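# Load the gear blank into the gear shaper's chuck

## Task

Place the gear blank in the gear shaper's chuck so that it stays seated there after the robot lets go, without it ever being dropped, falling off the table, or being left off the table.

## Robot and tools

Robot: two arms, left_arm and right_arm, each ending in a two-finger parallel gripper. left_arm is mounted on the +y side (base near y = +0.267 m), right_arm on the -y side (near y = -0.290 m); the names do not match image left and right. Both bases are tilted very slightly from level.

Frames. Scene frame: origin at table-top height, midway between the two bases, a few centimetres in from the near edge; +x points out over the table, +z points up. Fixed cameras and the table use the scene frame. Every hand pose, target and velocity in a result is in that arm's own base frame. Offsets you send are measured along the axes of that arm's current Hand target. On the gripper, +z is the direction the fingers point and y is the axis the fingers open and close along. end_effector_position is the spot between the finger pads, about 1 cm behind the tips.

execute_actions(actions, cameras). actions is a list of actions; each action is a list of at most 15 rows, and each row is one 1/30 s control step. An action always lasts 15 steps (0.5 s); if you give fewer rows, the last row is held. Every row has 14 numbers in [-1, 1]: dx, dy, dz, rx, ry, rz, opening for left_arm, then the same seven for right_arm, even if one arm is idle. The first six numbers of each arm are an offset from that arm's Hand target as it stood when the action began, not from the previous row; 1.0 equals 0.6 m or 180 degrees; rx, ry, rz form one rotation vector. Repeating the same offset in a later action moves the arm further. Six zeros re-request the current Hand target. The opening is absolute, not an offset: +1 is fully open (0.093 m) and -1 is closed. An opening of 0 is a real command (half open), so to leave a gripper as it is, resend its present opening. cameras lists camera names, or ["all"], or []; an empty actions list returns images and the current status.

move(target, speed, blend, opening_speed, grip_force, blocking, cameras). target is one 14-number row laid out as above, or a list of up to 15 such rows visited in turn. Every row is an offset from the Hand targets at the start of the move, not from the row before. The whole list must fit within 10 s. speed is the top path speed in m/s (0.002 to 2.9, default 0.25); rotation is capped at twice that number in rad/s. It can be a single value or one per target. blend, in metres, rounds corners between listed targets; 0 means stop at each. opening_speed (0.2 or more, per second on the -1 to +1 scale) makes the fingers change gradually. grip_force is the per-pad limit in newtons, 10 to 50 (50 is full force), one value or one per arm; it stays in force until changed, and lower forces close slowly. blocking=false returns after about 0.5 s while the move continues. Paths are straight lines and do not avoid obstacles or the other arm. The result adds a "move:" line: done, off_target, moving, held or fault, plus limits such as paced (pose clipped) or held (steps withheld).

wait(seconds): 0 to 10 s with both arms holding. stop(): brakes a running move. zoom_image(camera, region): region is [x0, y0, x1, y1] in image pixels from the top-left corner, at most 504 by 504; only cameras in the latest images can be zoomed. Cameras: cam_head_left, cam_head_right (on a beam behind the arms), cam_high, cam_low, cam_left_wrist, cam_right_wrist, all 896x504. read_manual(section) returns licence texts only. finished_scene(scene) ends the scene for good; call it only once the blank sits in the chuck with the robot clear of it.

Reading results. Each arm reports end_effector_position (m) and end_effector_quat_wxyz in its base frame, plus Hand target (the last commanded pose after clipping; your next offsets start from it) and Tool commands. Grippers often stop short of or sag below the Hand target, especially at long reach; if so, send the missing distance as an offset and check the tilt after every move. Orientation commands are clipped to within 40 degrees of the measured orientation per step. grip_measured is the finger motor position on the -1 to +1 scale. The pads meet at about -0.94, and each millimetre of object width adds about 0.0208, so an object w mm wide reads near -0.94 + 0.0208*w. For a firm hold on a rigid part, command about 0.24 below that reading; keep sending that value while carrying, and to release send a value clearly above it. A reading below -0.94 does not prove something is held. The last Joint positions entry is the finger opening in metres. Joint torques, velocities and motor temperatures are also listed.

What to avoid. Do not drop the blank, let go while it is still moving, or push it off the table. Approach contacts slowly, since impact and pressing force grow with speed and with how far the target lies past the contact. Keep clear of the bar under the bases, the plate behind it and the low rail (up to about 3 cm above the table); nothing warns before touching them. Never let the grippers, wrist cameras or arms press on each other, and don't close one gripper on the other's fingers. Route paths around an arm's own base, not close past it. Avoid long stretched-out holds or pushing toward unreachable poses: motors heat, a MOTOR HOT line appears at 75 °C, and at 90 °C that arm folds up and stops for the scene. A loose object may occasionally get nudged, so recheck before grasping.

Each tool is called after ">>>" in YAML: its name, and indented under it one key for each argument.

## Session

>>> execute_actions:
  actions: []

Scene clock: 0.00 s.
left_arm: end_effector_position=(+0.3357, -0.0926, +0.2641) grip_measured=+1.000 end_effector_quat_wxyz=(+0.471, +0.026, +0.881, +0.024) | right_arm: end_effector_position=(+0.3683, +0.2786, +0.3925) grip_measured=+1.000 end_effector_quat_wxyz=(+0.549, -0.174, +0.795, +0.191)
Joint positions: left_arm=[-0.454 1.145 1.096 -0.594 -0.39 -0.198 0.093] | right_arm=[0.699 1.494 1.638 -0.477 0.141 0.167 0.093]
Joint velocities: within noise
Joint torques (N m): no reading
Motor temperatures (°C): left_arm=[26 32 31 29 23 26 23] | right_arm=[23 32 32 33 25 26 26]
Heat: left arm: 32 °C; right arm: 33 °C.
Hand target: left_arm +0.3361, -0.0938, +0.2652; +0.471, +0.027, +0.881, +0.022 | right_arm +0.3655, +0.2775, +0.4019; +0.557, -0.173, +0.789, +0.196
Tool commands: left_gripper/opening=+1.0 right_gripper/opening=+1.0

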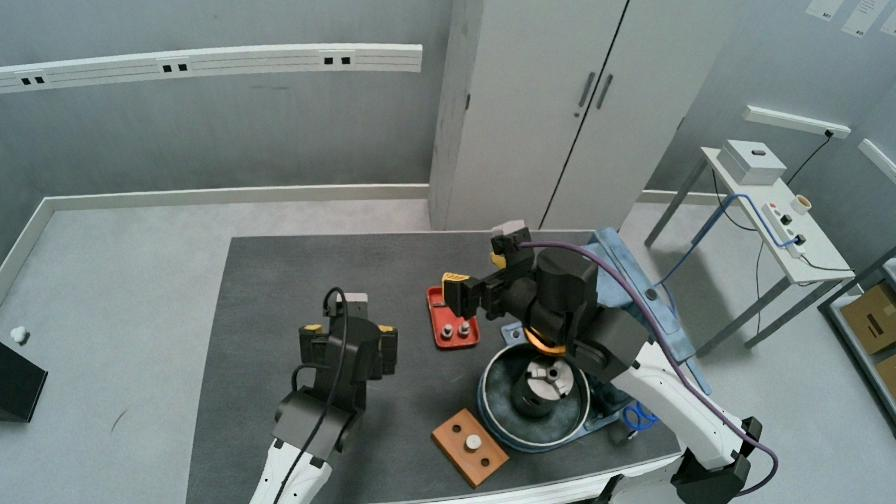

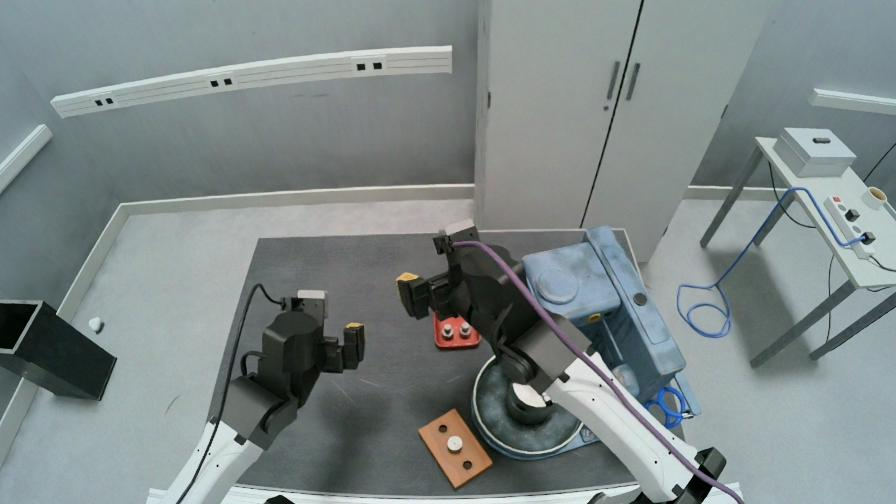

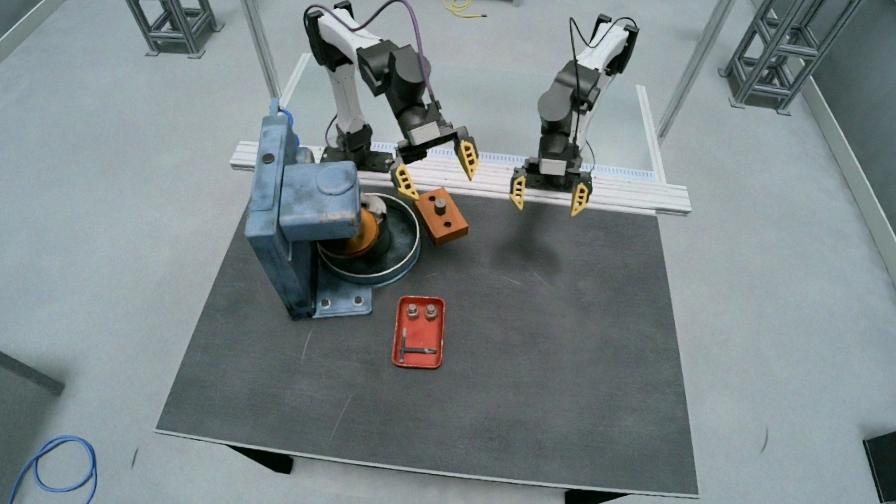

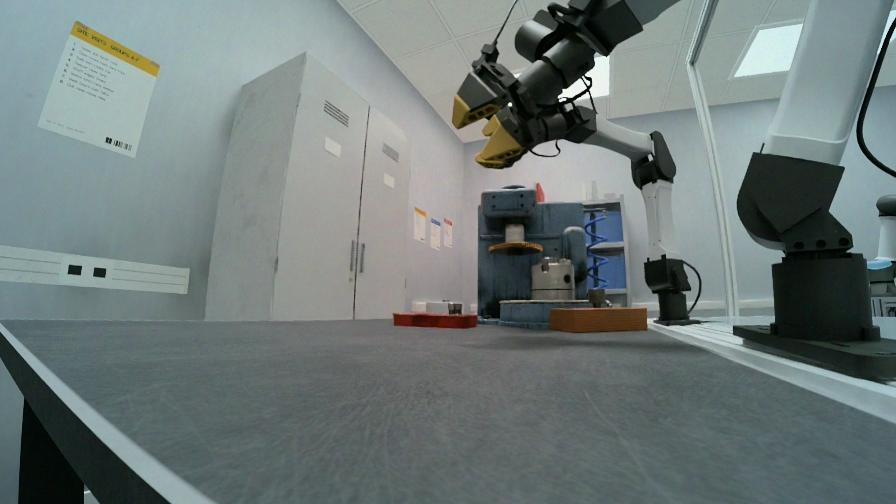

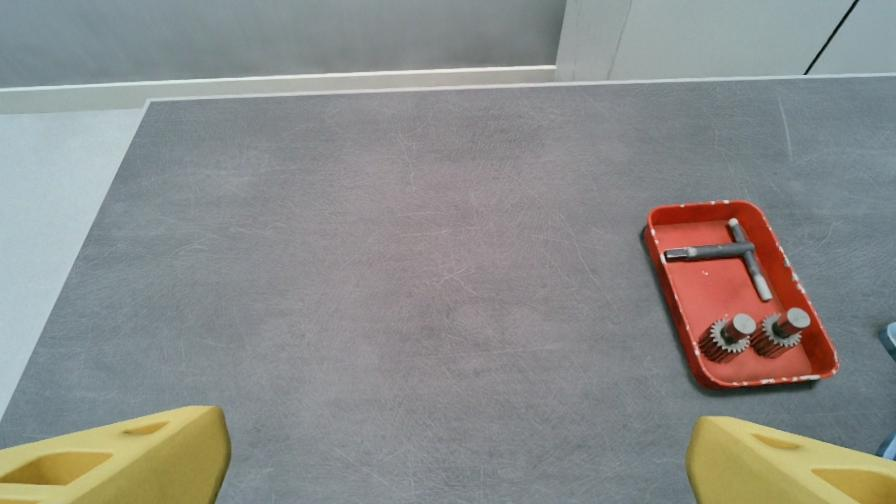

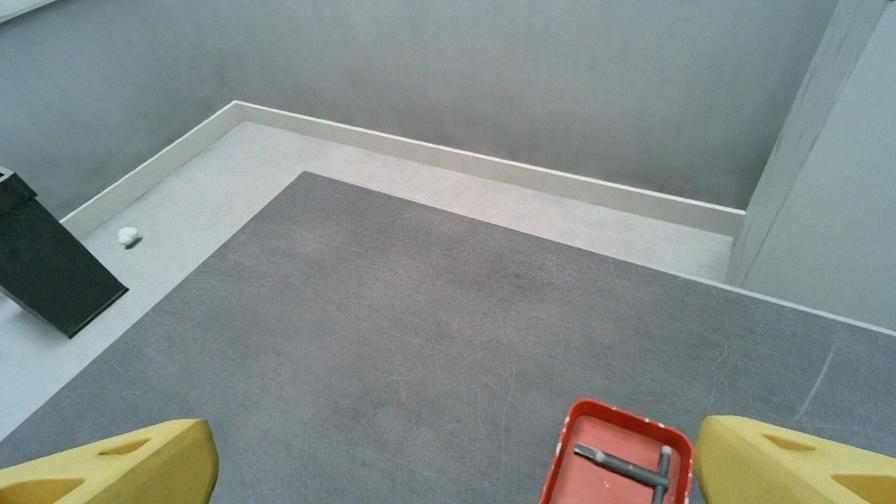

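>>> zoom_image:
  camera: "cam_head_left"
  region: [420, 300, 660, 500]

>>> zoom_image:
  camera: "cam_high"
  region: [230, 120, 480, 330]

>>> zoom_image:
  camera: "cam_low"
  region: [390, 160, 670, 350]

>>> zoom_image:
  camera: "cam_head_right"
  region: [400, 220, 720, 500]

Scaled by 2.100 from the camera's 896x504 image, which has a finer 1280x720 frame.

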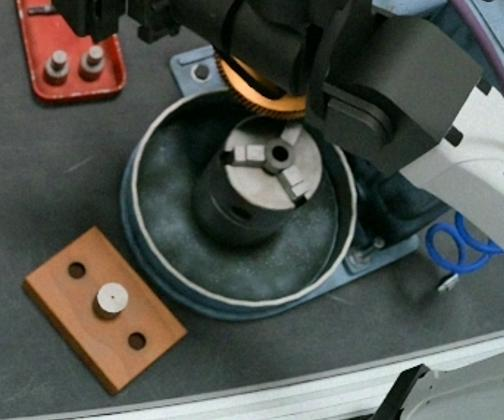

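Scaled by 2.016 from the camera's 896x504 image, which has a finer 1280x720 frame.

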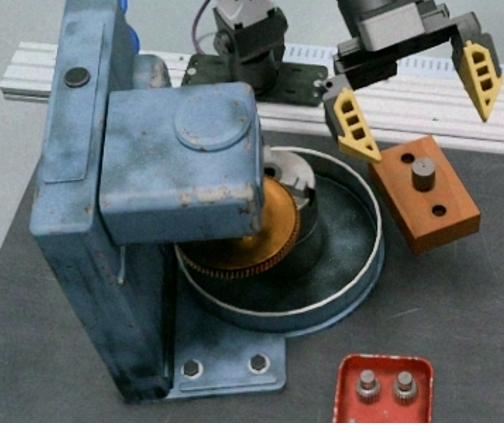

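Scaled by 1.800 from the camera's 896x504 image, which has a finer 1280x720 frame.

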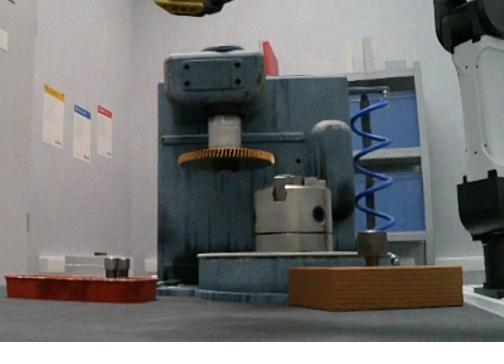

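Scaled by 1.575 from the camera's 896x504 image, which has a finer 1280x720 frame.

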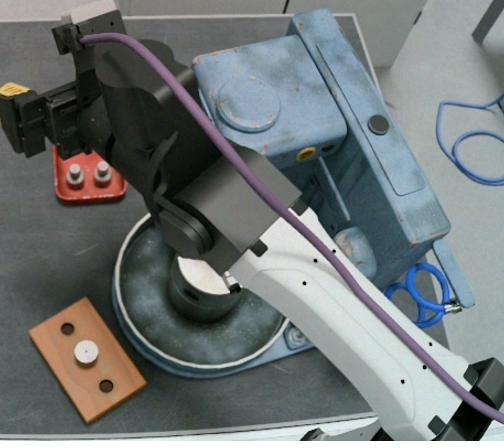

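>>> move:
  target: [0,0,0,0,0,0,1, 0.5267,0.0267,-0.2448,-0.1003,0.1841,-0.112,1]
  speed: 0.3
  cameras: ["cam_right_wrist","cam_head_left","cam_head_right","cam_low","cam_high"]

Scene clock: 125.83 s.
left_arm: end_effector_position=(+0.3357, -0.0926, +0.2641) grip_measured=+1.000 end_effector_quat_wxyz=(+0.471, +0.026, +0.881, +0.024) | right_arm: end_effector_position=(+0.1407, +0.2038, +0.1544) grip_measured=+1.000 end_effector_quat_wxyz=(+0.310, -0.437, +0.829, +0.163)
Joint positions: left_arm=[-0.454 1.145 1.096 -0.594 -0.39 -0.198 0.093] | right_arm=[0.965 0.813 0.7 -0.743 -0.003 -0.004 0.093]
Joint torques (N m): left_arm=[-0.02 -3.14 7.24 2.16 -0.13 0.09] | right_arm=[0.34 -1.68 5.96 1.95 0.16 0.04]
Motor temperatures (°C): left_arm=[25 31 37 36 23 26 22] | right_arm=[23 36 40 42 25 25 25]
Heat: left arm: 37 °C; right arm: 42 °C.
Hand target: left_arm +0.3361, -0.0938, +0.2652; +0.471, +0.027, +0.881, +0.022 | right_arm +0.1373, +0.2006, +0.1497; +0.303, -0.437, +0.832, +0.159
Off the commanded pose: left_arm 0.002 m, 0 deg | right_arm 0.007 m, 1 deg.
move: done
camera_calibration:
cam_right_wrist: T_world_to_cam=[[0.816342, -0.577488, -0.0096295, 0.00440788], [-0.557589, -0.783647, -0.273847, 0.319736], [0.150597, 0.228922, -0.961725, 0.166298], [0, 0, 0, 1]] pos_world=[0.149639, 0.215037, 0.247534]
Images, in order (width x height): cam_head_left 896x504, cam_head_right 896x504, cam_high 896x504, cam_low 896x504, cam_right_wrist 896x504.

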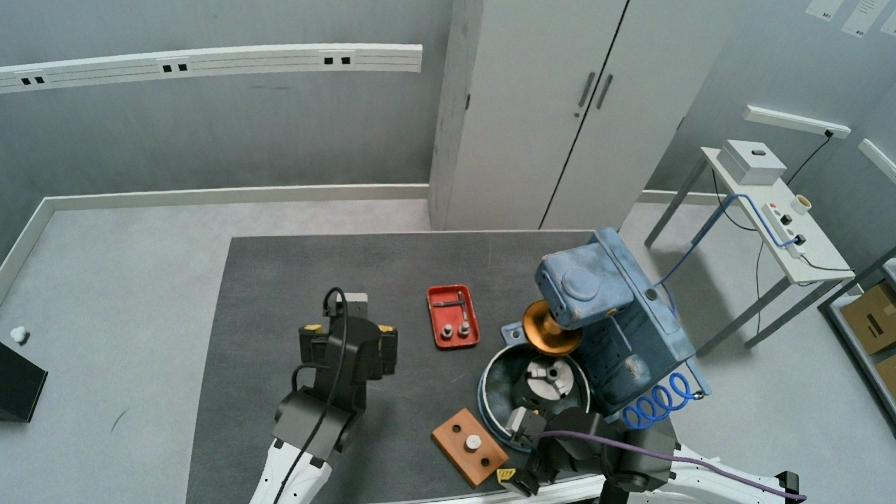

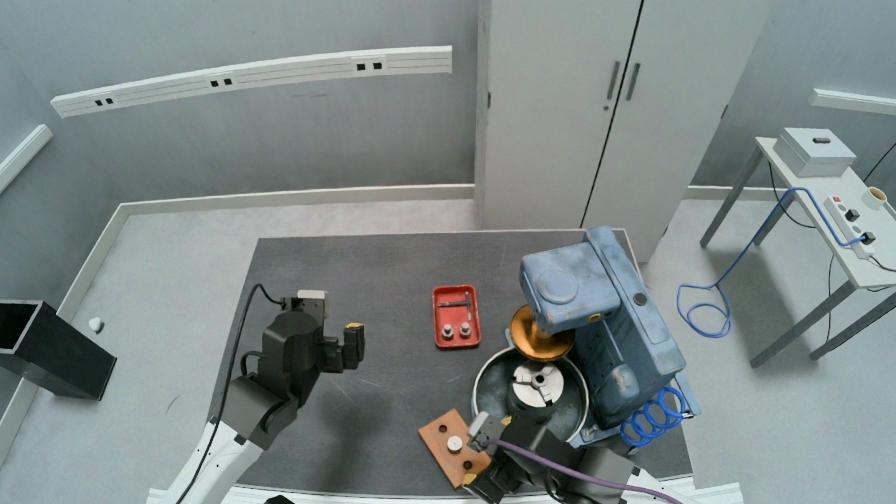

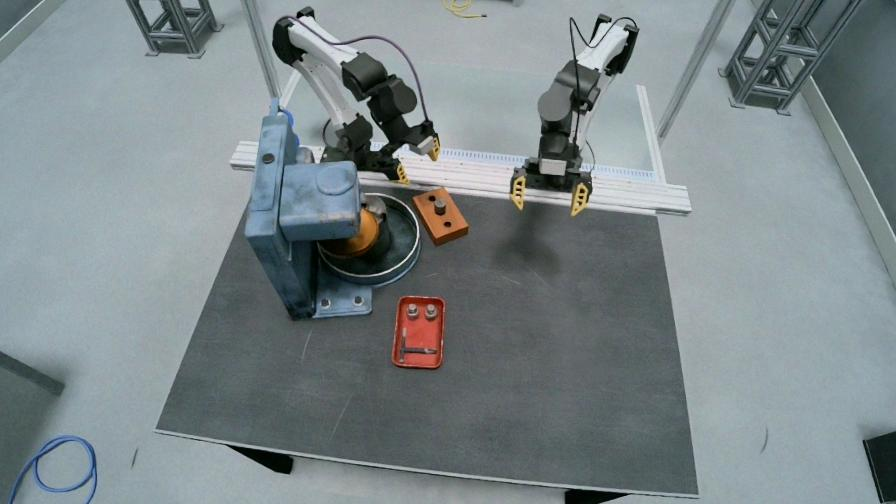

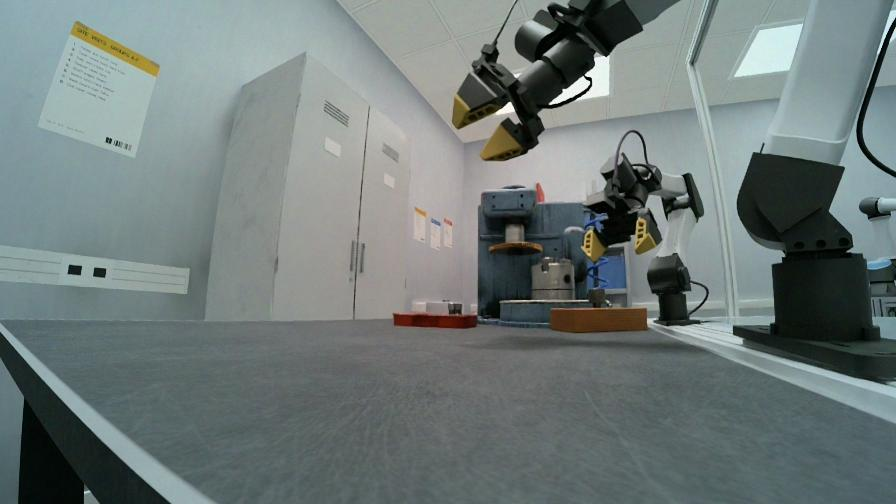

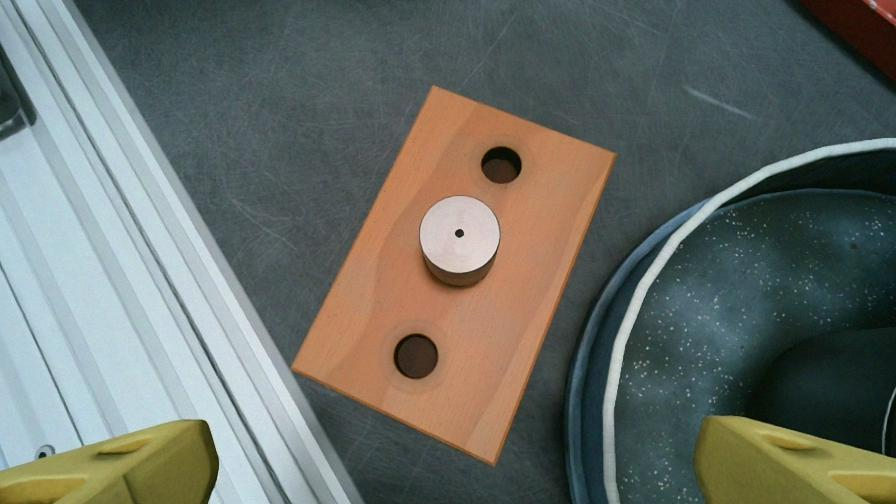

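>>> zoom_image:
  camera: "cam_low"
  region: [540, 270, 660, 340]

>>> zoom_image:
  camera: "cam_right_wrist"
  region: [380, 130, 540, 390]

>>> zoom_image:
  camera: "cam_head_left"
  region: [430, 280, 630, 480]

>>> zoom_image:
  camera: "cam_head_right"
  region: [410, 280, 610, 500]

Scaled by 4.200 from the camera's 896x504 image, which has a finer 1280x720 frame.

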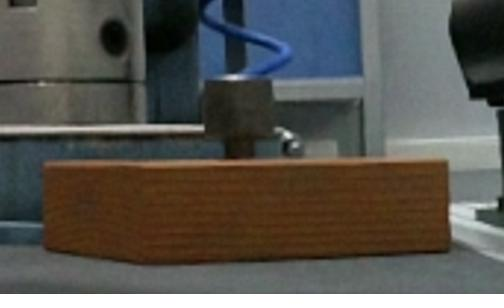

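Scaled by 1.938 from the camera's 896x504 image, which has a finer 1280x720 frame.

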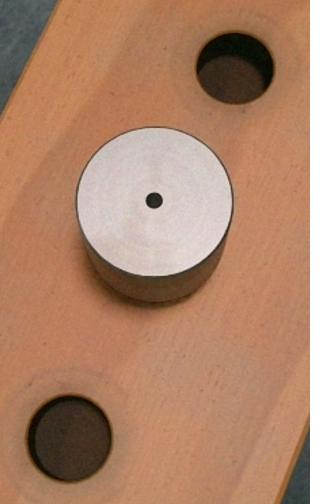

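Scaled by 2.520 from the camera's 896x504 image, which has a finer 1280x720 frame.

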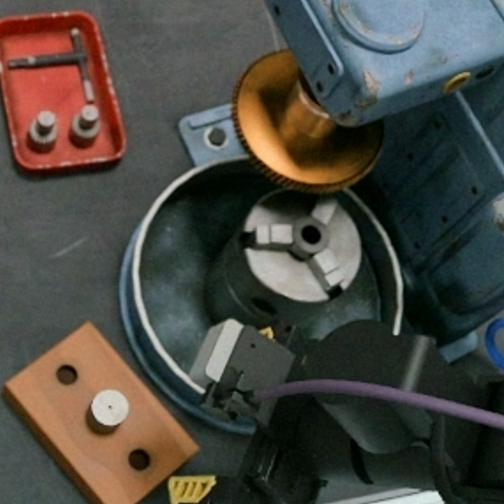

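Scaled by 2.291 from the camera's 896x504 image, which has a finer 1280x720 frame.

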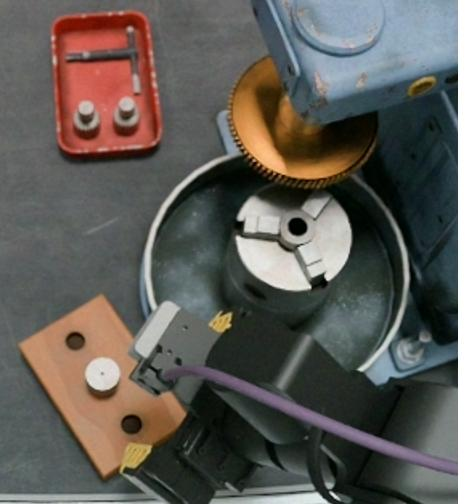

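>>> move:
  target: [0,0,0,0,0,0,1, 0.0343,-0.0067,0.0793,0.0032,-0.0833,0.0038,1]
  speed: 0.25
  cameras: ["cam_right_wrist"]

Scene clock: 150.30 s.
left_arm: end_effector_position=(+0.3357, -0.0926, +0.2641) grip_measured=+1.000 end_effector_quat_wxyz=(+0.471, +0.026, +0.881, +0.024) | right_arm: end_effector_position=(+0.1457, +0.2107, +0.1025) grip_measured=+1.000 end_effector_quat_wxyz=(+0.405, -0.415, +0.787, +0.212)
Joint positions: left_arm=[-0.454 1.145 1.096 -0.594 -0.39 -0.198 0.093] | right_arm=[0.965 0.64 0.29 -0.27 -0.002 -0.004 0.093]
Joint torques (N m): left_arm=[-0.02 -3.08 7.24 2.17 -0.13 0.09] | right_arm=[-1.24 0.03 5.75 2.81 0.08 0.05]
Heat: left arm: 37 °C; right arm: 40 °C.
Hand target: left_arm +0.3361, -0.0938, +0.2652; +0.471, +0.027, +0.881, +0.022 | right_arm +0.1490, +0.2104, +0.0998; +0.410, -0.406, +0.789, +0.212
Off the commanded pose: left_arm 0.002 m, 0 deg | right_arm 0.004 m, 1 deg.
move: done
camera_calibration:
cam_right_wrist: T_world_to_cam=[[0.817241, -0.576192, -0.0109726, 0.00358163], [-0.506707, -0.709357, -0.48996, 0.312825], [0.274527, 0.405975, -0.871676, 0.0494197], [0, 0, 0, 1]] pos_world=[0.142017, 0.203905, 0.196389]
Images, in order (width x height): cam_right_wrist 896x504.

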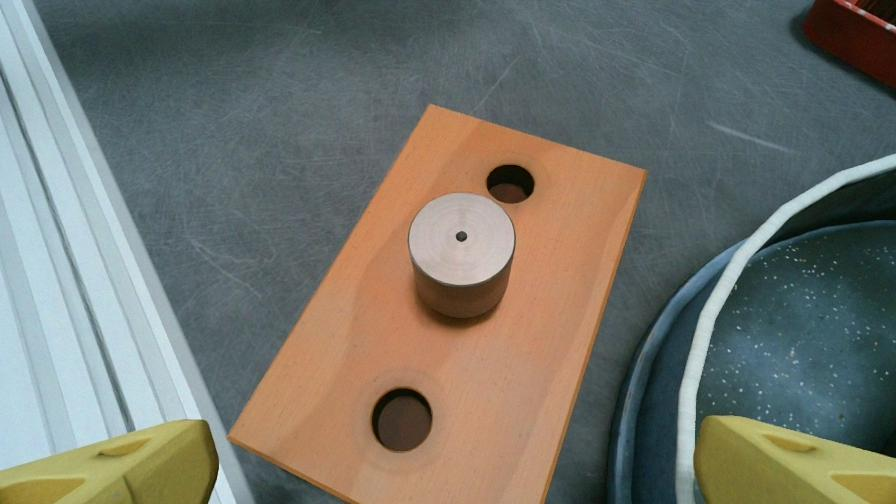

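>>> move:
  target: [0,0,0,0,0,0,1, -0.0118,-0.0053,0.1112,0,0,0,1]
  speed: 0.15
  cameras: ["cam_right_wrist","cam_low"]

>>> zoom_image:
  camera: "cam_low"
  region: [520, 230, 680, 340]

Scene clock: 164.20 s.
left_arm: end_effector_position=(+0.3357, -0.0926, +0.2641) grip_measured=+1.000 end_effector_quat_wxyz=(+0.471, +0.026, +0.881, +0.024) | right_arm: end_effector_position=(+0.1857, +0.2505, +0.0726) grip_measured=+1.000 end_effector_quat_wxyz=(+0.418, -0.404, +0.790, +0.196)
Joint positions: left_arm=[-0.454 1.145 1.096 -0.594 -0.39 -0.198 0.093] | right_arm=[0.95 1.109 0.289 0.209 0.031 -0.012 0.093]
Joint torques (N m): left_arm=[-0.02 -3.07 7.21 2.16 -0.13 0.1] | right_arm=[-1.4 1.02 6.23 3.05 -0.36 0.01]
Heat: left arm: 37 °C; right arm: 42 °C.
Hand target: left_arm +0.3361, -0.0938, +0.2652; +0.471, +0.027, +0.881, +0.022 | right_arm +0.1855, +0.2565, +0.0674; +0.410, -0.406, +0.789, +0.212
Off the commanded pose: left_arm 0.002 m, 0 deg | right_arm 0.008 m, 2 deg.
move: done
camera_calibration:
cam_right_wrist: T_world_to_cam=[[0.795107, -0.606309, 0.0139538, 0.00343388], [-0.520091, -0.693515, -0.498539, 0.345829], [0.311946, 0.389135, -0.866755, -0.00687394], [0, 0, 0, 1]] pos_world=[0.179277, 0.244595, 0.166403]
Images, in order (width x height): cam_low 896x504, cam_right_wrist 896x504.

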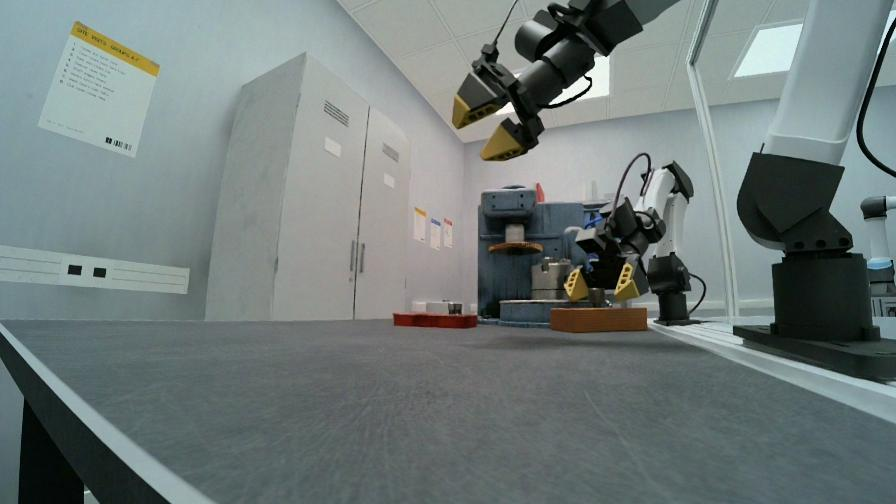

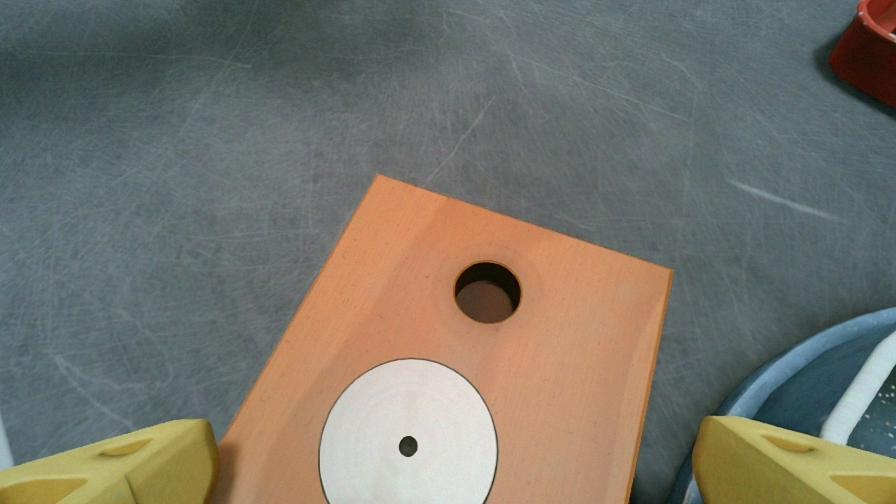

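Scaled by 3.150 from the camera's 896x504 image, which has a finer 1280x720 frame.

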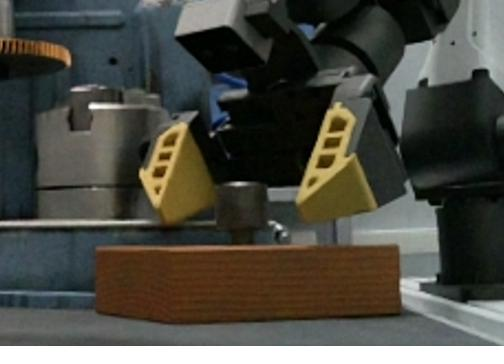

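>>> move:
  target: [0,0,0,0,0,0,1, -0.0019,0.0133,0.0027,0,0,0,1]
  speed: 0.1
  cameras: ["cam_right_wrist"]

Scene clock: 174.33 s.
left_arm: end_effector_position=(+0.3357, -0.0926, +0.2641) grip_measured=+1.000 end_effector_quat_wxyz=(+0.471, +0.026, +0.881, +0.024) | right_arm: end_effector_position=(+0.1860, +0.2518, +0.0712) grip_measured=+1.000 end_effector_quat_wxyz=(+0.424, -0.400, +0.792, +0.183)
Joint positions: left_arm=[-0.454 1.145 1.096 -0.594 -0.39 -0.198 0.093] | right_arm=[0.981 1.124 0.289 0.223 0.086 0.001 0.093]
Joint torques (N m): left_arm=[-0.03 -3.07 7.24 2.16 -0.14 0.1] | right_arm=[-0.18 0.49 6.63 2.89 -0.54 0.19]
Heat: left arm: 37 °C; right arm: 45 °C.
Hand target: left_arm +0.3361, -0.0938, +0.2652; +0.471, +0.027, +0.881, +0.022 | right_arm +0.1801, +0.2627, +0.0673; +0.410, -0.406, +0.789, +0.212
Off the commanded pose: left_arm 0.002 m, 0 deg | right_arm 0.013 m, 4 deg.
move: off_target (right_arm)
camera_calibration:
cam_right_wrist: T_world_to_cam=[[0.781577, -0.622814, 0.0352191, 0.00907705], [-0.526212, -0.688566, -0.498977, 0.346018], [0.335021, 0.371456, -0.865899, -0.00856316], [0, 0, 0, 1]] pos_world=[0.177853, 0.247091, 0.164921]
Images, in order (width x height): cam_right_wrist 896x504.

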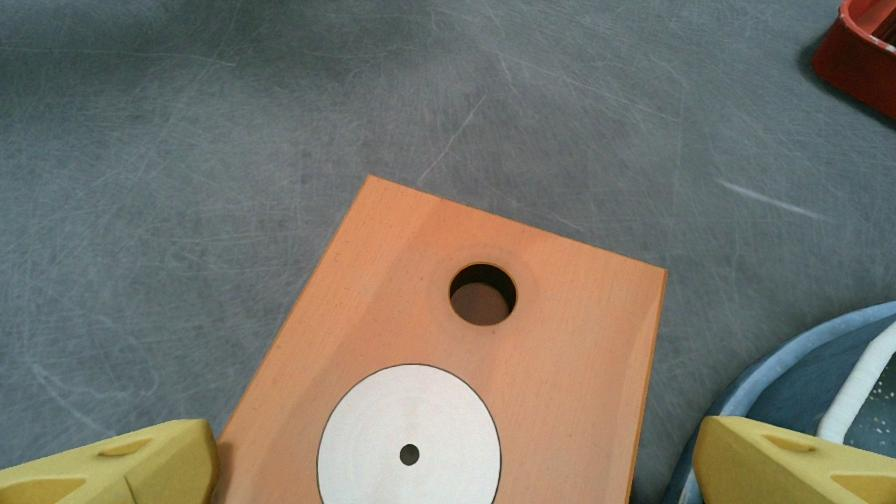

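>>> execute_actions:
  actions: []

>>> zoom_image:
  camera: "cam_low"
  region: [540, 240, 680, 340]

>>> zoom_image:
  camera: "cam_head_left"
  region: [420, 360, 660, 504]

Scene clock: 180.63 s.
left_arm: end_effector_position=(+0.3357, -0.0926, +0.2641) grip_measured=+1.000 end_effector_quat_wxyz=(+0.471, +0.026, +0.881, +0.024) | right_arm: end_effector_position=(+0.1861, +0.2518, +0.0713) grip_measured=+1.000 end_effector_quat_wxyz=(+0.425, -0.399, +0.792, +0.183)
Joint positions: left_arm=[-0.454 1.145 1.096 -0.594 -0.39 -0.198 0.093] | right_arm=[0.981 1.124 0.289 0.224 0.087 0.001 0.093]
Joint velocities: within noise
Joint torques (N m): left_arm=[-0.01 -3.03 7.23 2.15 -0.12 0.08] | right_arm=[-0.2 0.47 6.56 2.87 -0.54 0.14]
Motor temperatures (°C): left_arm=[25 31 37 37 23 26 22] | right_arm=[23 32 38 44 25 25 25]
Heat: left arm: 37 °C; right arm: 44 °C.
Hand target: left_arm +0.3361, -0.0938, +0.2652; +0.471, +0.027, +0.881, +0.022 | right_arm +0.1802, +0.2627, +0.0674; +0.410, -0.406, +0.789, +0.212
Tool commands: left_gripper/opening=+1.0 right_gripper/opening=+1.0
Off the commanded pose: left_arm 0.002 m, 0 deg | right_arm 0.013 m, 4 deg.
camera_calibration:
cam_right_wrist: T_world_to_cam=[[0.781242, -0.623243, 0.0350429, 0.00919035], [-0.526517, -0.688072, -0.499337, 0.346112], [0.33532, 0.371652, -0.865699, -0.00864498], [0, 0, 0, 1]] pos_world=[0.177953, 0.24709, 0.16502]

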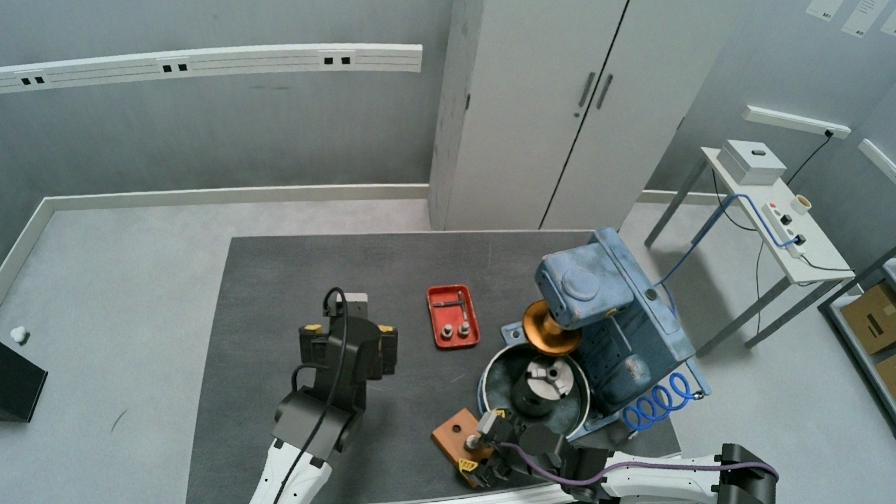

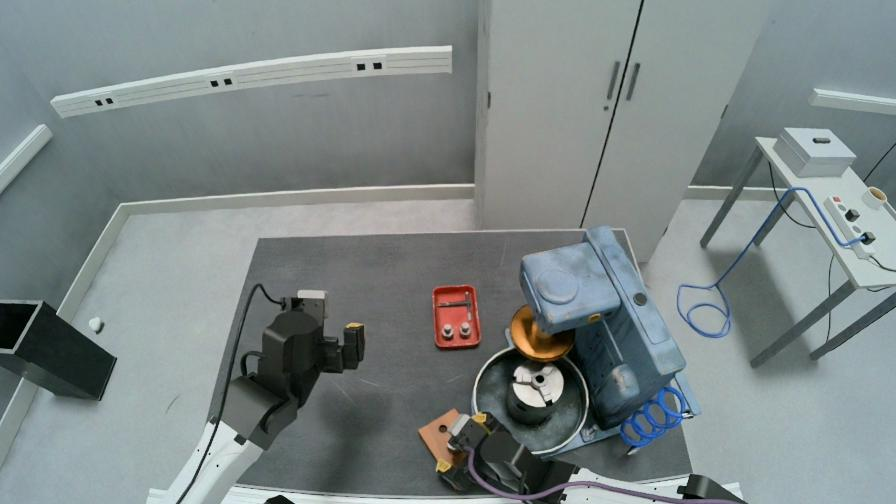

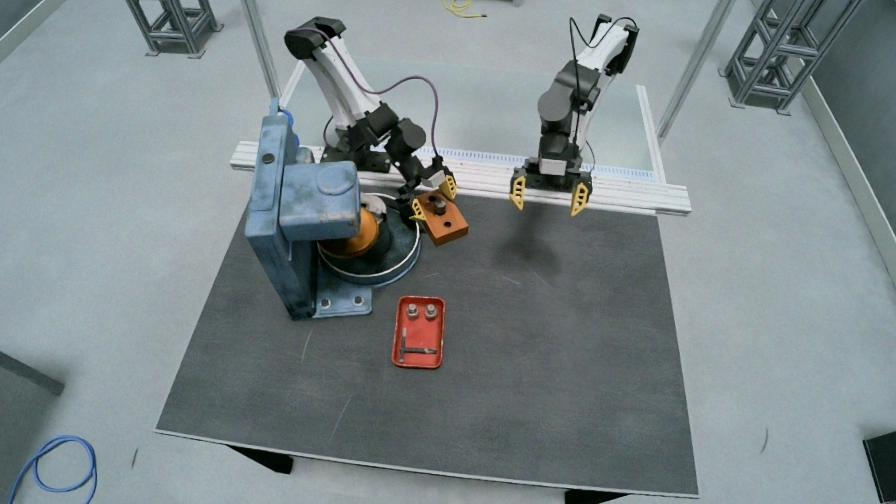

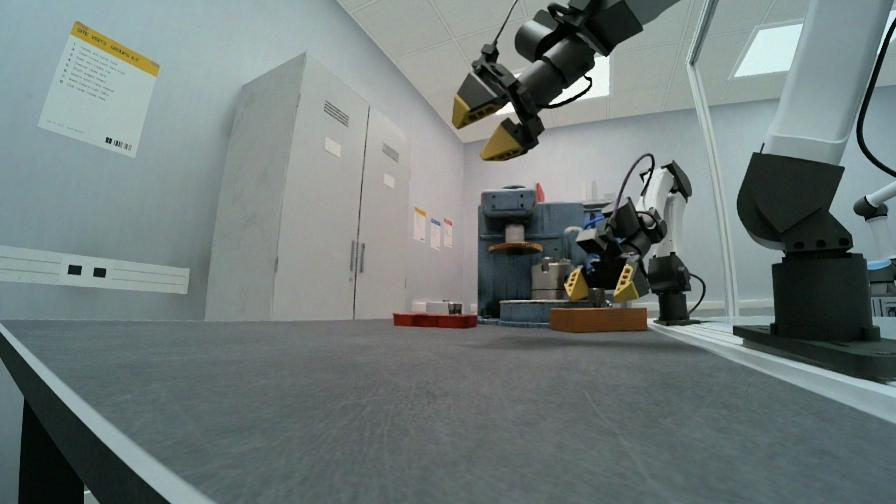

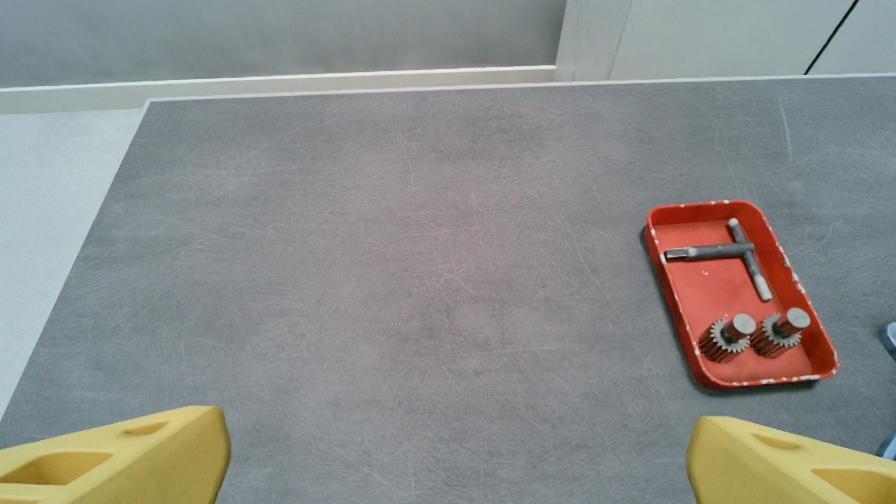

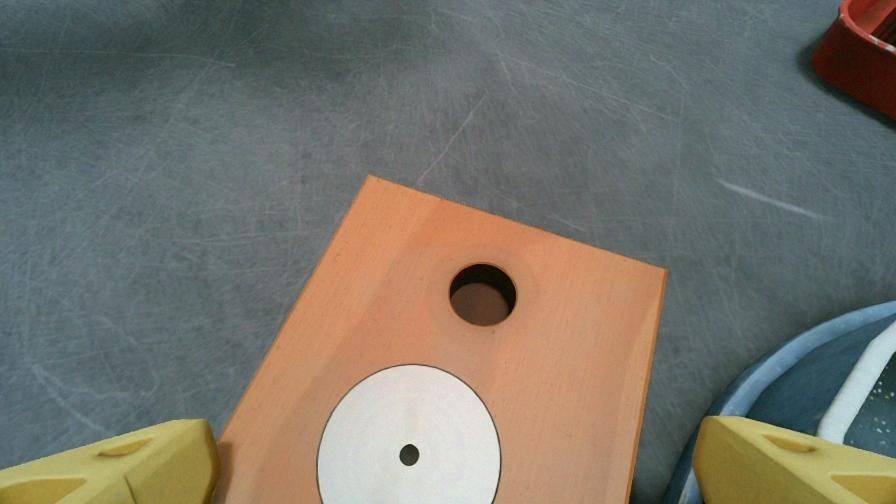

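Scaled by 3.600 from the camera's 896x504 image, which has a finer 1280x720 frame.

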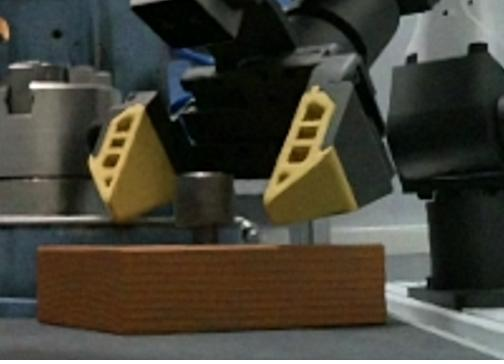

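Scaled by 2.100 from the camera's 896x504 image, which has a finer 1280x720 frame.

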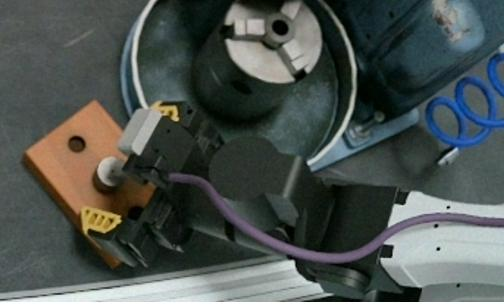

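>>> move:
  target: [0,0,0,0,0,0,1, -0.0546,0,-0.0382,0,0,0,1]
  speed: 0.15

Scene clock: 190.63 s.
left_arm: end_effector_position=(+0.3357, -0.0926, +0.2641) grip_measured=+1.000 end_effector_quat_wxyz=(+0.471, +0.026, +0.881, +0.024) | right_arm: end_effector_position=(+0.1787, +0.2559, +0.0937) grip_measured=+1.000 end_effector_quat_wxyz=(+0.402, -0.412, +0.794, +0.197)
Joint positions: left_arm=[-0.454 1.145 1.096 -0.594 -0.39 -0.198 0.093] | right_arm=[0.981 1.047 0.386 0.018 0.037 0.004 0.093]
Joint torques (N m): left_arm=[-0.08 -3.1 7.25 2.16 -0.14 0.08] | right_arm=[-0.34 -3.22 8.92 2.4 -0.11 0.1]
Heat: left arm: 38 °C; right arm: 44 °C.
Hand target: left_arm +0.3361, -0.0938, +0.2652; +0.471, +0.027, +0.881, +0.022 | right_arm +0.1803, +0.2627, +0.1074; +0.410, -0.406, +0.789, +0.212
Off the commanded pose: left_arm 0.002 m, 0 deg | right_arm 0.015 m, 2 deg.
move: off_target (right_arm)

>>> move:
  target: [0,0,0,0,0,0,1, 0.0573,-0.0032,0.0355,0,0,0,1]
  speed: 0.2
  cameras: ["cam_right_wrist"]

Scene clock: 198.10 s.
left_arm: end_effector_position=(+0.3357, -0.0926, +0.2641) grip_measured=+1.000 end_effector_quat_wxyz=(+0.471, +0.026, +0.881, +0.024) | right_arm: end_effector_position=(+0.1829, +0.2598, +0.0733) grip_measured=+1.000 end_effector_quat_wxyz=(+0.418, -0.408, +0.786, +0.201)
Joint positions: left_arm=[-0.454 1.145 1.096 -0.594 -0.39 -0.198 0.093] | right_arm=[0.981 1.142 0.303 0.232 0.044 0 0.093]
Joint torques (N m): left_arm=[-0.02 -3.07 7.24 2.16 -0.13 0.09] | right_arm=[-1.26 -1.44 4.85 2.8 -0.25 0.12]
Heat: left arm: 38 °C; right arm: 44 °C.
Hand target: left_arm +0.3361, -0.0938, +0.2652; +0.471, +0.027, +0.881, +0.022 | right_arm +0.1804, +0.2597, +0.0670; +0.410, -0.406, +0.789, +0.212
Off the commanded pose: left_arm 0.002 m, 0 deg | right_arm 0.007 m, 2 deg.
move: done
camera_calibration:
cam_right_wrist: T_world_to_cam=[[0.803309, -0.595445, 0.0118092, 0.00709638], [-0.509939, -0.697926, -0.502854, 0.350688], [0.307664, 0.397925, -0.864291, -0.010601], [0, 0, 0, 1]] pos_world=[0.17639, 0.253198, 0.167099]
Images, in order (width x height): cam_right_wrist 896x504.

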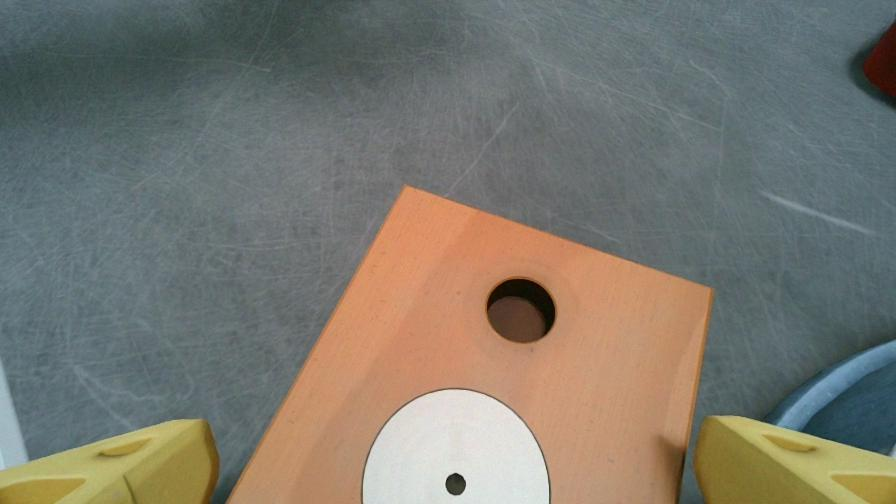

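>>> move:
  target: [0,0,0,0,0,0,1, 0,0,0,0,0,0,-0.62]
  opening_speed: 1.0
  cameras: ["cam_right_wrist"]

Scene clock: 207.83 s.
left_arm: end_effector_position=(+0.3357, -0.0926, +0.2641) grip_measured=+1.000 end_effector_quat_wxyz=(+0.471, +0.026, +0.881, +0.024) | right_arm: end_effector_position=(+0.1828, +0.2609, +0.0718) grip_measured=-0.476 end_effector_quat_wxyz=(+0.415, -0.409, +0.786, +0.205)
Joint positions: left_arm=[-0.454 1.145 1.096 -0.594 -0.39 -0.198 0.093] | right_arm=[0.975 1.153 0.303 0.242 0.029 0 0.022]
Joint torques (N m): left_arm=[-0.05 -3.15 7.24 2.16 -0.12 0.08] | right_arm=[-0.75 -2.33 4.75 2.73 -0.08 0.06]
Heat: left arm: 38 °C; right arm: 45 °C.
Hand target: left_arm +0.3361, -0.0938, +0.2652; +0.471, +0.027, +0.881, +0.022 | right_arm +0.1805, +0.2597, +0.0670; +0.410, -0.406, +0.789, +0.212
Off the commanded pose: left_arm 0.002 m, 0 deg | right_arm 0.005 m, 1 deg.
move: done
camera_calibration:
cam_right_wrist: T_world_to_cam=[[0.807211, -0.590254, 0.00321579, 0.00635622], [-0.509587, -0.699623, -0.500848, 0.350888], [0.297877, 0.402652, -0.865529, -0.0118176], [0, 0, 0, 1]] pos_world=[0.177198, 0.254, 0.165493]
Images, in order (width x height): cam_right_wrist 896x504.

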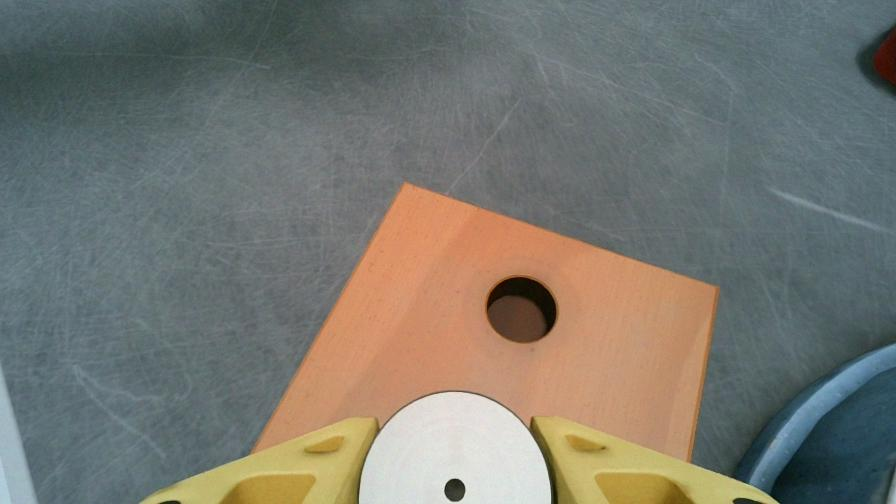

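>>> move:
  target: [0,0,0,0,0,0,1, -0.1365,0,-0.0956,0,0,0,-0.62]
  speed: 0.15
  cameras: ["cam_right_wrist","cam_low"]

>>> zoom_image:
  camera: "cam_low"
  region: [470, 180, 670, 340]

Scene clock: 218.73 s.
left_arm: end_effector_position=(+0.3357, -0.0926, +0.2641) grip_measured=+1.000 end_effector_quat_wxyz=(+0.471, +0.026, +0.881, +0.024) | right_arm: end_effector_position=(+0.1756, +0.2512, +0.1419) grip_measured=-0.490 end_effector_quat_wxyz=(+0.384, -0.418, +0.801, +0.190)
Joint positions: left_arm=[-0.454 1.145 1.096 -0.594 -0.39 -0.198 0.093] | right_arm=[0.975 0.962 0.583 -0.306 0.026 0 0.022]
Joint torques (N m): left_arm=[0.03 -3.1 7.27 2.16 -0.13 0.08] | right_arm=[-0.88 -3.59 10.1 2.71 -0.06 0.06]
Heat: left arm: 38 °C; right arm: 45 °C.
Hand target: left_arm +0.3361, -0.0938, +0.2652; +0.471, +0.027, +0.881, +0.022 | right_arm +0.1807, +0.2596, +0.1670; +0.410, -0.406, +0.789, +0.212
Off the commanded pose: left_arm 0.002 m, 0 deg | right_arm 0.027 m, 4 deg.
move: off_target (right_arm)
camera_calibration:
cam_right_wrist: T_world_to_cam=[[0.808947, -0.58787, 0.0037431, 0.00528301], [-0.528462, -0.729958, -0.433462, 0.377017], [0.257552, 0.34867, -0.901164, 0.0806049], [0, 0, 0, 1]] pos_world=[0.174205, 0.250208, 0.236041]
Images, in order (width x height): cam_low 896x504, cam_right_wrist 896x504.

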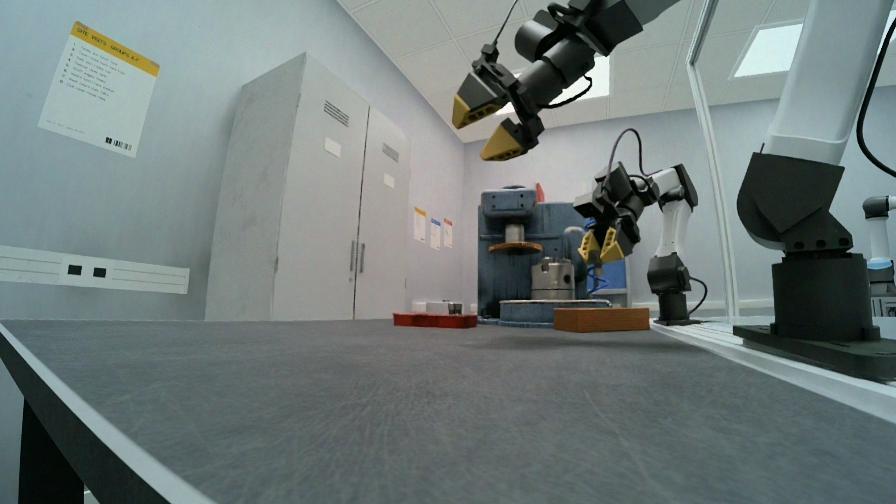

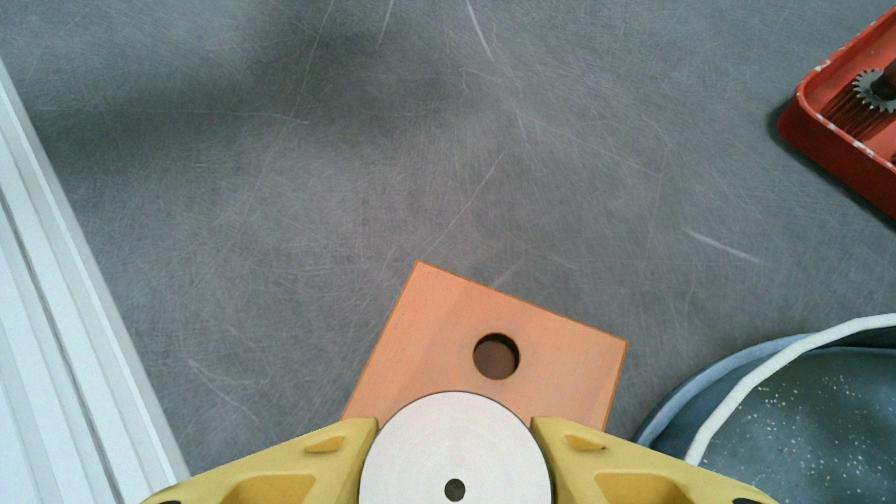

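Scaled by 2.520 from the camera's 896x504 image, which has a finer 1280x720 frame.

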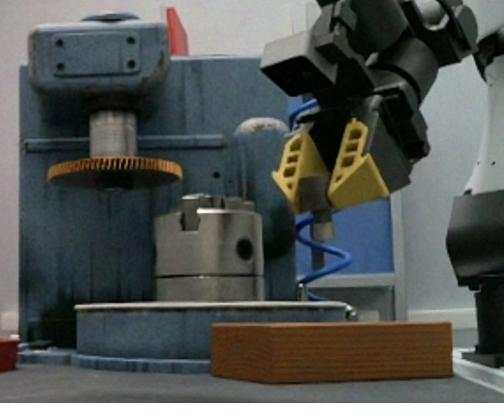

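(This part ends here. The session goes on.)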